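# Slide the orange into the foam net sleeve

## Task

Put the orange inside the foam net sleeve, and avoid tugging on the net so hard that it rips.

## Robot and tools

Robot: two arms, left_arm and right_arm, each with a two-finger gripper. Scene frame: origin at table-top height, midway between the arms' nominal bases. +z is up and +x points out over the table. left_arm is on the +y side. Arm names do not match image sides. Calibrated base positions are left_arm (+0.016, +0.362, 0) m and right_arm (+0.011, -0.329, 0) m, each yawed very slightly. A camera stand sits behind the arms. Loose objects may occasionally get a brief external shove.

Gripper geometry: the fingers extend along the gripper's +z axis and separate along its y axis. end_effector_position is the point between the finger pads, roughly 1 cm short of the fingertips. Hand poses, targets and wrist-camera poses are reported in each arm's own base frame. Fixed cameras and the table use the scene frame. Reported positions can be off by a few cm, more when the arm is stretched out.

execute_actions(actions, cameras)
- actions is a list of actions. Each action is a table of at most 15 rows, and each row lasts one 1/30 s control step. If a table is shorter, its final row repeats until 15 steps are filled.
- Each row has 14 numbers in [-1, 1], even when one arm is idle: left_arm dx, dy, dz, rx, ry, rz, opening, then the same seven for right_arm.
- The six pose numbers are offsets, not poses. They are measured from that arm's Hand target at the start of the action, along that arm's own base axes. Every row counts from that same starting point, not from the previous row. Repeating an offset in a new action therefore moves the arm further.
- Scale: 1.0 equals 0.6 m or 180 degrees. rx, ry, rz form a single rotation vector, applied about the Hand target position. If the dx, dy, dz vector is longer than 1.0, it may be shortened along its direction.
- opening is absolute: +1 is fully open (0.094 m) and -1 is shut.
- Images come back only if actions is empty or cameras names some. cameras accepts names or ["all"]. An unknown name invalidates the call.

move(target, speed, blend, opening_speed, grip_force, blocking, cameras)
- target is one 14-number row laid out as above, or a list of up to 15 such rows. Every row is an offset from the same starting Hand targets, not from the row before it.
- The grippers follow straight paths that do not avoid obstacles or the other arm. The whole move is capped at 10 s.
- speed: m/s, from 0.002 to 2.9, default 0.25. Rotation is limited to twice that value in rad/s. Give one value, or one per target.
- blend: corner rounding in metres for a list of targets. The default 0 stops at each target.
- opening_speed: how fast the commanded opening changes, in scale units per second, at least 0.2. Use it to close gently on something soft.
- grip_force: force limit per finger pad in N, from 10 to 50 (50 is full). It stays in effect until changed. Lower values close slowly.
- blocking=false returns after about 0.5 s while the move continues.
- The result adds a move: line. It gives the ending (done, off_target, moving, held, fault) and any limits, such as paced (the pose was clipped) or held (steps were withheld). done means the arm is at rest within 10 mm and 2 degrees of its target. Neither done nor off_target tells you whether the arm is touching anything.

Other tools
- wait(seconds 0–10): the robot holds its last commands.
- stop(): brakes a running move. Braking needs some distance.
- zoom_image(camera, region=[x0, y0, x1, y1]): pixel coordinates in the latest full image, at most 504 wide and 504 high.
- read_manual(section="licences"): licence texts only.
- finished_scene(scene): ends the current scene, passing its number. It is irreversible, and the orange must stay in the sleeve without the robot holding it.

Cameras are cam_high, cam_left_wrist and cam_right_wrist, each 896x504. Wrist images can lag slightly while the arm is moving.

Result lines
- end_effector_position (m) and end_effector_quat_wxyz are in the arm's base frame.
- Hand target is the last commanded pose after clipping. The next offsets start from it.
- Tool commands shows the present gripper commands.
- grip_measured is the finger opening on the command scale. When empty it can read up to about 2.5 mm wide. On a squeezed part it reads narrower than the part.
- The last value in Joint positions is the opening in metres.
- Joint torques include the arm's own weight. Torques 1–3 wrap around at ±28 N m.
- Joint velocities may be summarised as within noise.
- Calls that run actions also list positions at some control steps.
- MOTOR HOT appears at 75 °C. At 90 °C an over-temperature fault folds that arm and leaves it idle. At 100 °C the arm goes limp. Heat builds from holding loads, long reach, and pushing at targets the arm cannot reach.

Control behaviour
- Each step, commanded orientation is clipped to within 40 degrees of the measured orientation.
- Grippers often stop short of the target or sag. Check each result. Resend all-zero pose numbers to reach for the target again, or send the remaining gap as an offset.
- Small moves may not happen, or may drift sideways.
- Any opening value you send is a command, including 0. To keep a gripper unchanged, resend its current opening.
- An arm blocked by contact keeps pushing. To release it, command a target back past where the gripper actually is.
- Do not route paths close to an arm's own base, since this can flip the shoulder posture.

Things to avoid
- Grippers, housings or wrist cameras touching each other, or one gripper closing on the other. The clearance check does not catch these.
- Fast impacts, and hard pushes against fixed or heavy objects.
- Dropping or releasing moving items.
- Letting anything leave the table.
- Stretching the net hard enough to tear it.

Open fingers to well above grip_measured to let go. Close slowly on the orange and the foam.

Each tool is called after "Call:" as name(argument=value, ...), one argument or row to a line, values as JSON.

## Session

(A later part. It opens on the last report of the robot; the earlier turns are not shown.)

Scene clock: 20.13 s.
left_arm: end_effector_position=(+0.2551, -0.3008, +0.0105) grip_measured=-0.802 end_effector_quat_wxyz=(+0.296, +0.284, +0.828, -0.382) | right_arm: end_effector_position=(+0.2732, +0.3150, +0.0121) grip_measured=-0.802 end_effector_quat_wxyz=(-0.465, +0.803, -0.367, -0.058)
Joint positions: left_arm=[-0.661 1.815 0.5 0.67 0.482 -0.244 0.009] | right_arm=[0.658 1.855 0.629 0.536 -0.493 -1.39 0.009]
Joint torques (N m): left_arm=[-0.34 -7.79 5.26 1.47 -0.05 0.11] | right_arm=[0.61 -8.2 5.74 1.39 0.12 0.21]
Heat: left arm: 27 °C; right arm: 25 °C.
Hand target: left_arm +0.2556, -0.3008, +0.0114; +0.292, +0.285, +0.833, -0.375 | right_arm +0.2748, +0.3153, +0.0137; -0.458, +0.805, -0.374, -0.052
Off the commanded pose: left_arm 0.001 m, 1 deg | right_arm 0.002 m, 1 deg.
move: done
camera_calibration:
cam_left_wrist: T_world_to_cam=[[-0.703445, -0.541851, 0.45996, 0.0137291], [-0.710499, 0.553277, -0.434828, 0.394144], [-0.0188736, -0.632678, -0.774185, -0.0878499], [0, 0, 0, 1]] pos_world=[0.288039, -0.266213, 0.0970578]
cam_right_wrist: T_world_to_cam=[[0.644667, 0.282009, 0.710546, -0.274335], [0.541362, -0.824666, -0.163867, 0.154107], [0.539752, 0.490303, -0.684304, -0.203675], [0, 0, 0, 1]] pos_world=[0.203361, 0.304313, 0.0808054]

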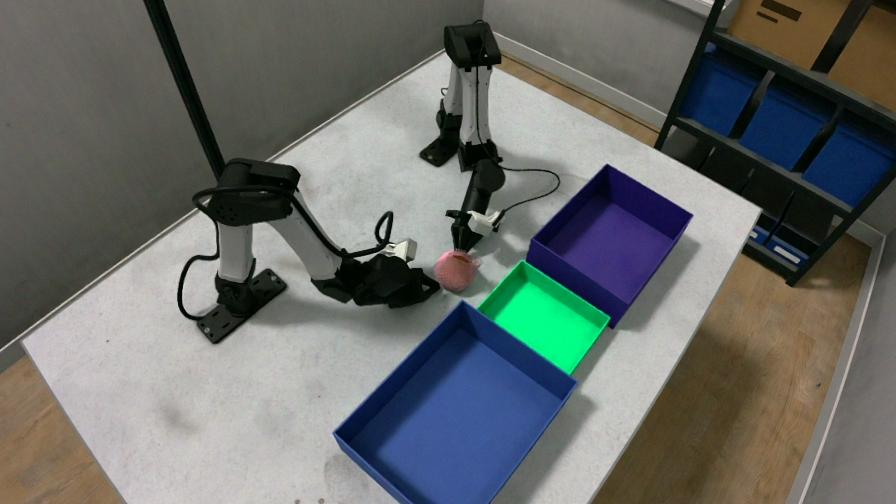

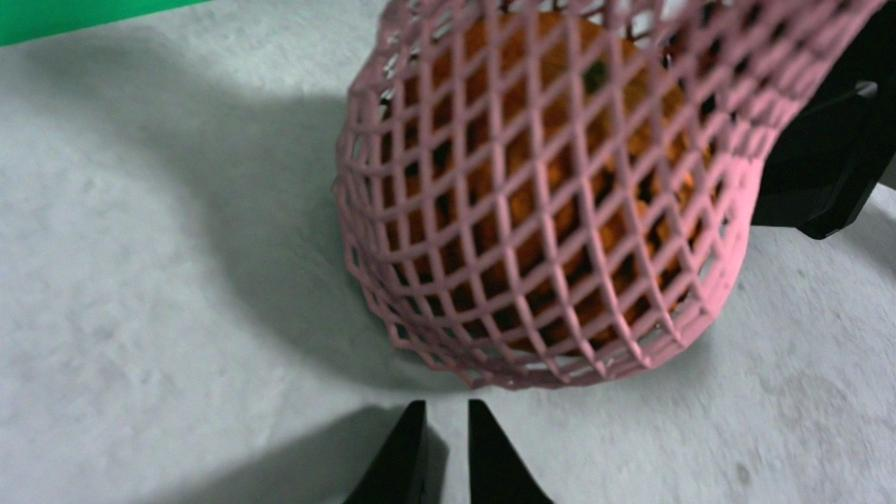

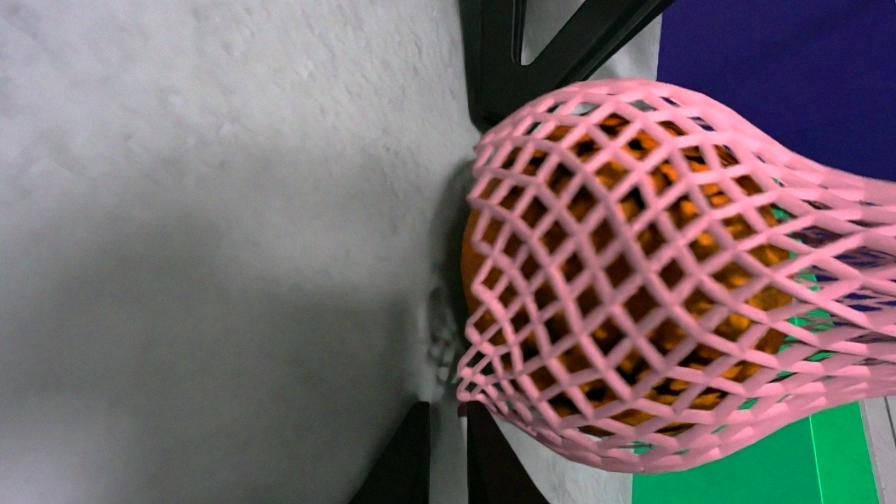

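Call:
move(
  target=[-0.039,0.122,0.078,0,0,0,-0.8,-0.036,-0.120,0.076,0,0,0,-0.75],
  speed=0.12,
  cameras=["all"],
)

Call:
zoom_image(
  camera="cam_high",
  region=[390, 200, 510, 300],
)

Scene clock: 22.07 s.
left_arm: end_effector_position=(+0.2345, -0.2286, +0.0554) grip_measured=-0.802 end_effector_quat_wxyz=(+0.291, +0.281, +0.836, -0.372) | right_arm: end_effector_position=(+0.2559, +0.2456, +0.0576) grip_measured=-0.751 end_effector_quat_wxyz=(-0.456, +0.804, -0.378, -0.050)
Joint positions: left_arm=[-0.459 1.369 0.39 0.23 0.62 -0.088 0.009] | right_arm=[0.487 1.476 0.517 0.187 -0.593 -1.52 0.012]
Joint torques (N m): left_arm=[0.36 -5.37 5.12 1.6 0.29 0.15] | right_arm=[-0.76 -5.93 4.81 1.48 -0.21 0.02]
Heat: left arm: 28 °C; right arm: 25 °C.
Hand target: left_arm +0.2323, -0.2276, +0.0582; +0.292, +0.285, +0.832, -0.375 | right_arm +0.2532, +0.2433, +0.0592; -0.458, +0.805, -0.374, -0.052
Off the commanded pose: left_arm 0.004 m, 1 deg | right_arm 0.004 m, 1 deg.
move: done
camera_calibration:
cam_left_wrist: T_world_to_cam=[[-0.691739, -0.560459, 0.455392, 0.0109502], [-0.721856, 0.554553, -0.413998, 0.360882], [-0.0205104, -0.615106, -0.788177, -0.0027436], [0, 0, 0, 1]] pos_world=[0.268023, -0.195679, 0.142255]
cam_right_wrist: T_world_to_cam=[[0.653486, 0.284323, 0.70151, -0.278284], [0.523053, -0.839531, -0.146983, 0.121076], [0.547149, 0.462978, -0.697337, -0.123672], [0, 0, 0, 1]] pos_world=[0.186192, 0.238027, 0.126774]

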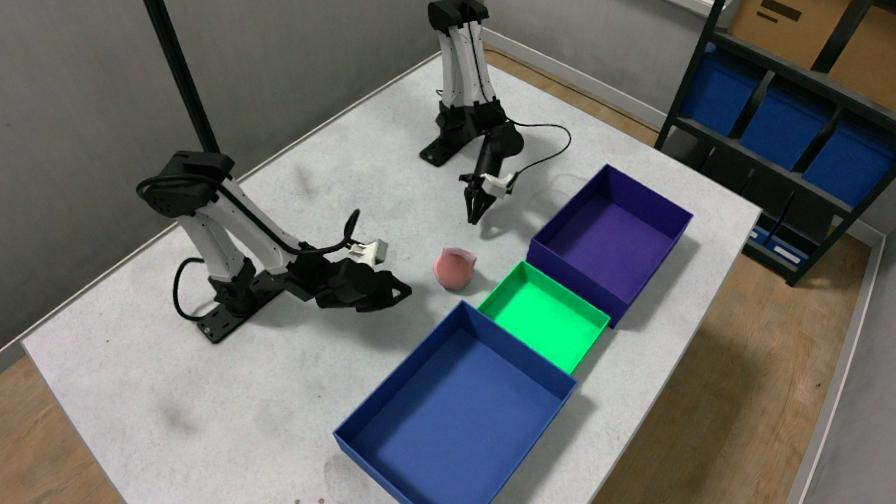

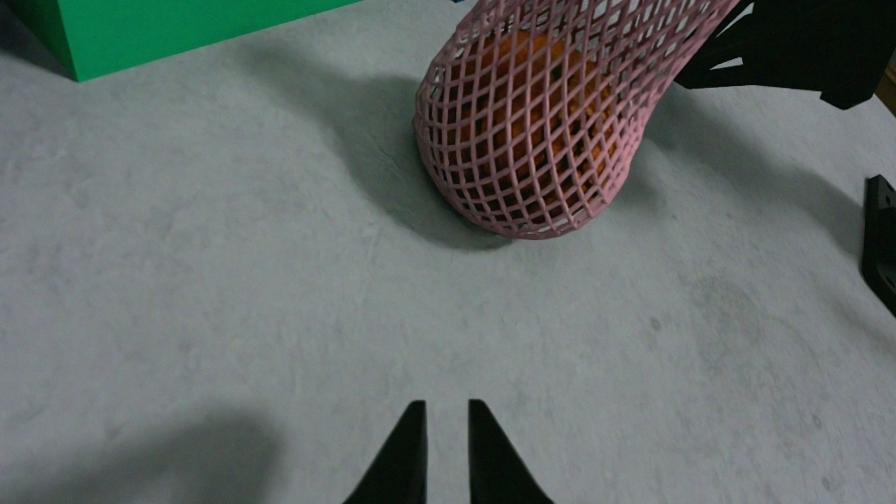

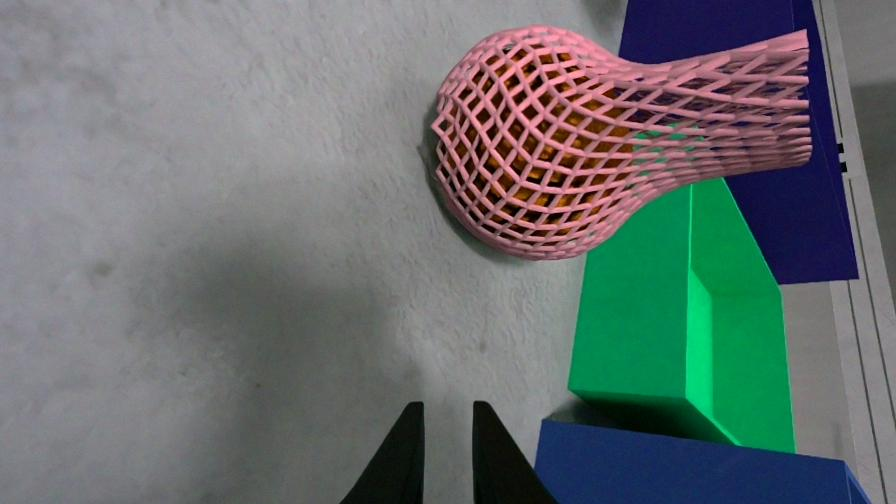

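Scaled by 4.200.

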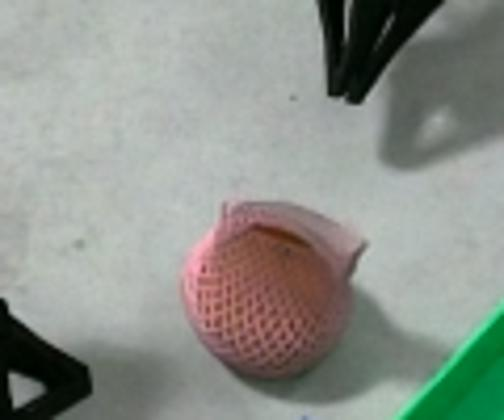

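Call:
finished_scene(
  scene=2,
)

The scene is finished: the task was done.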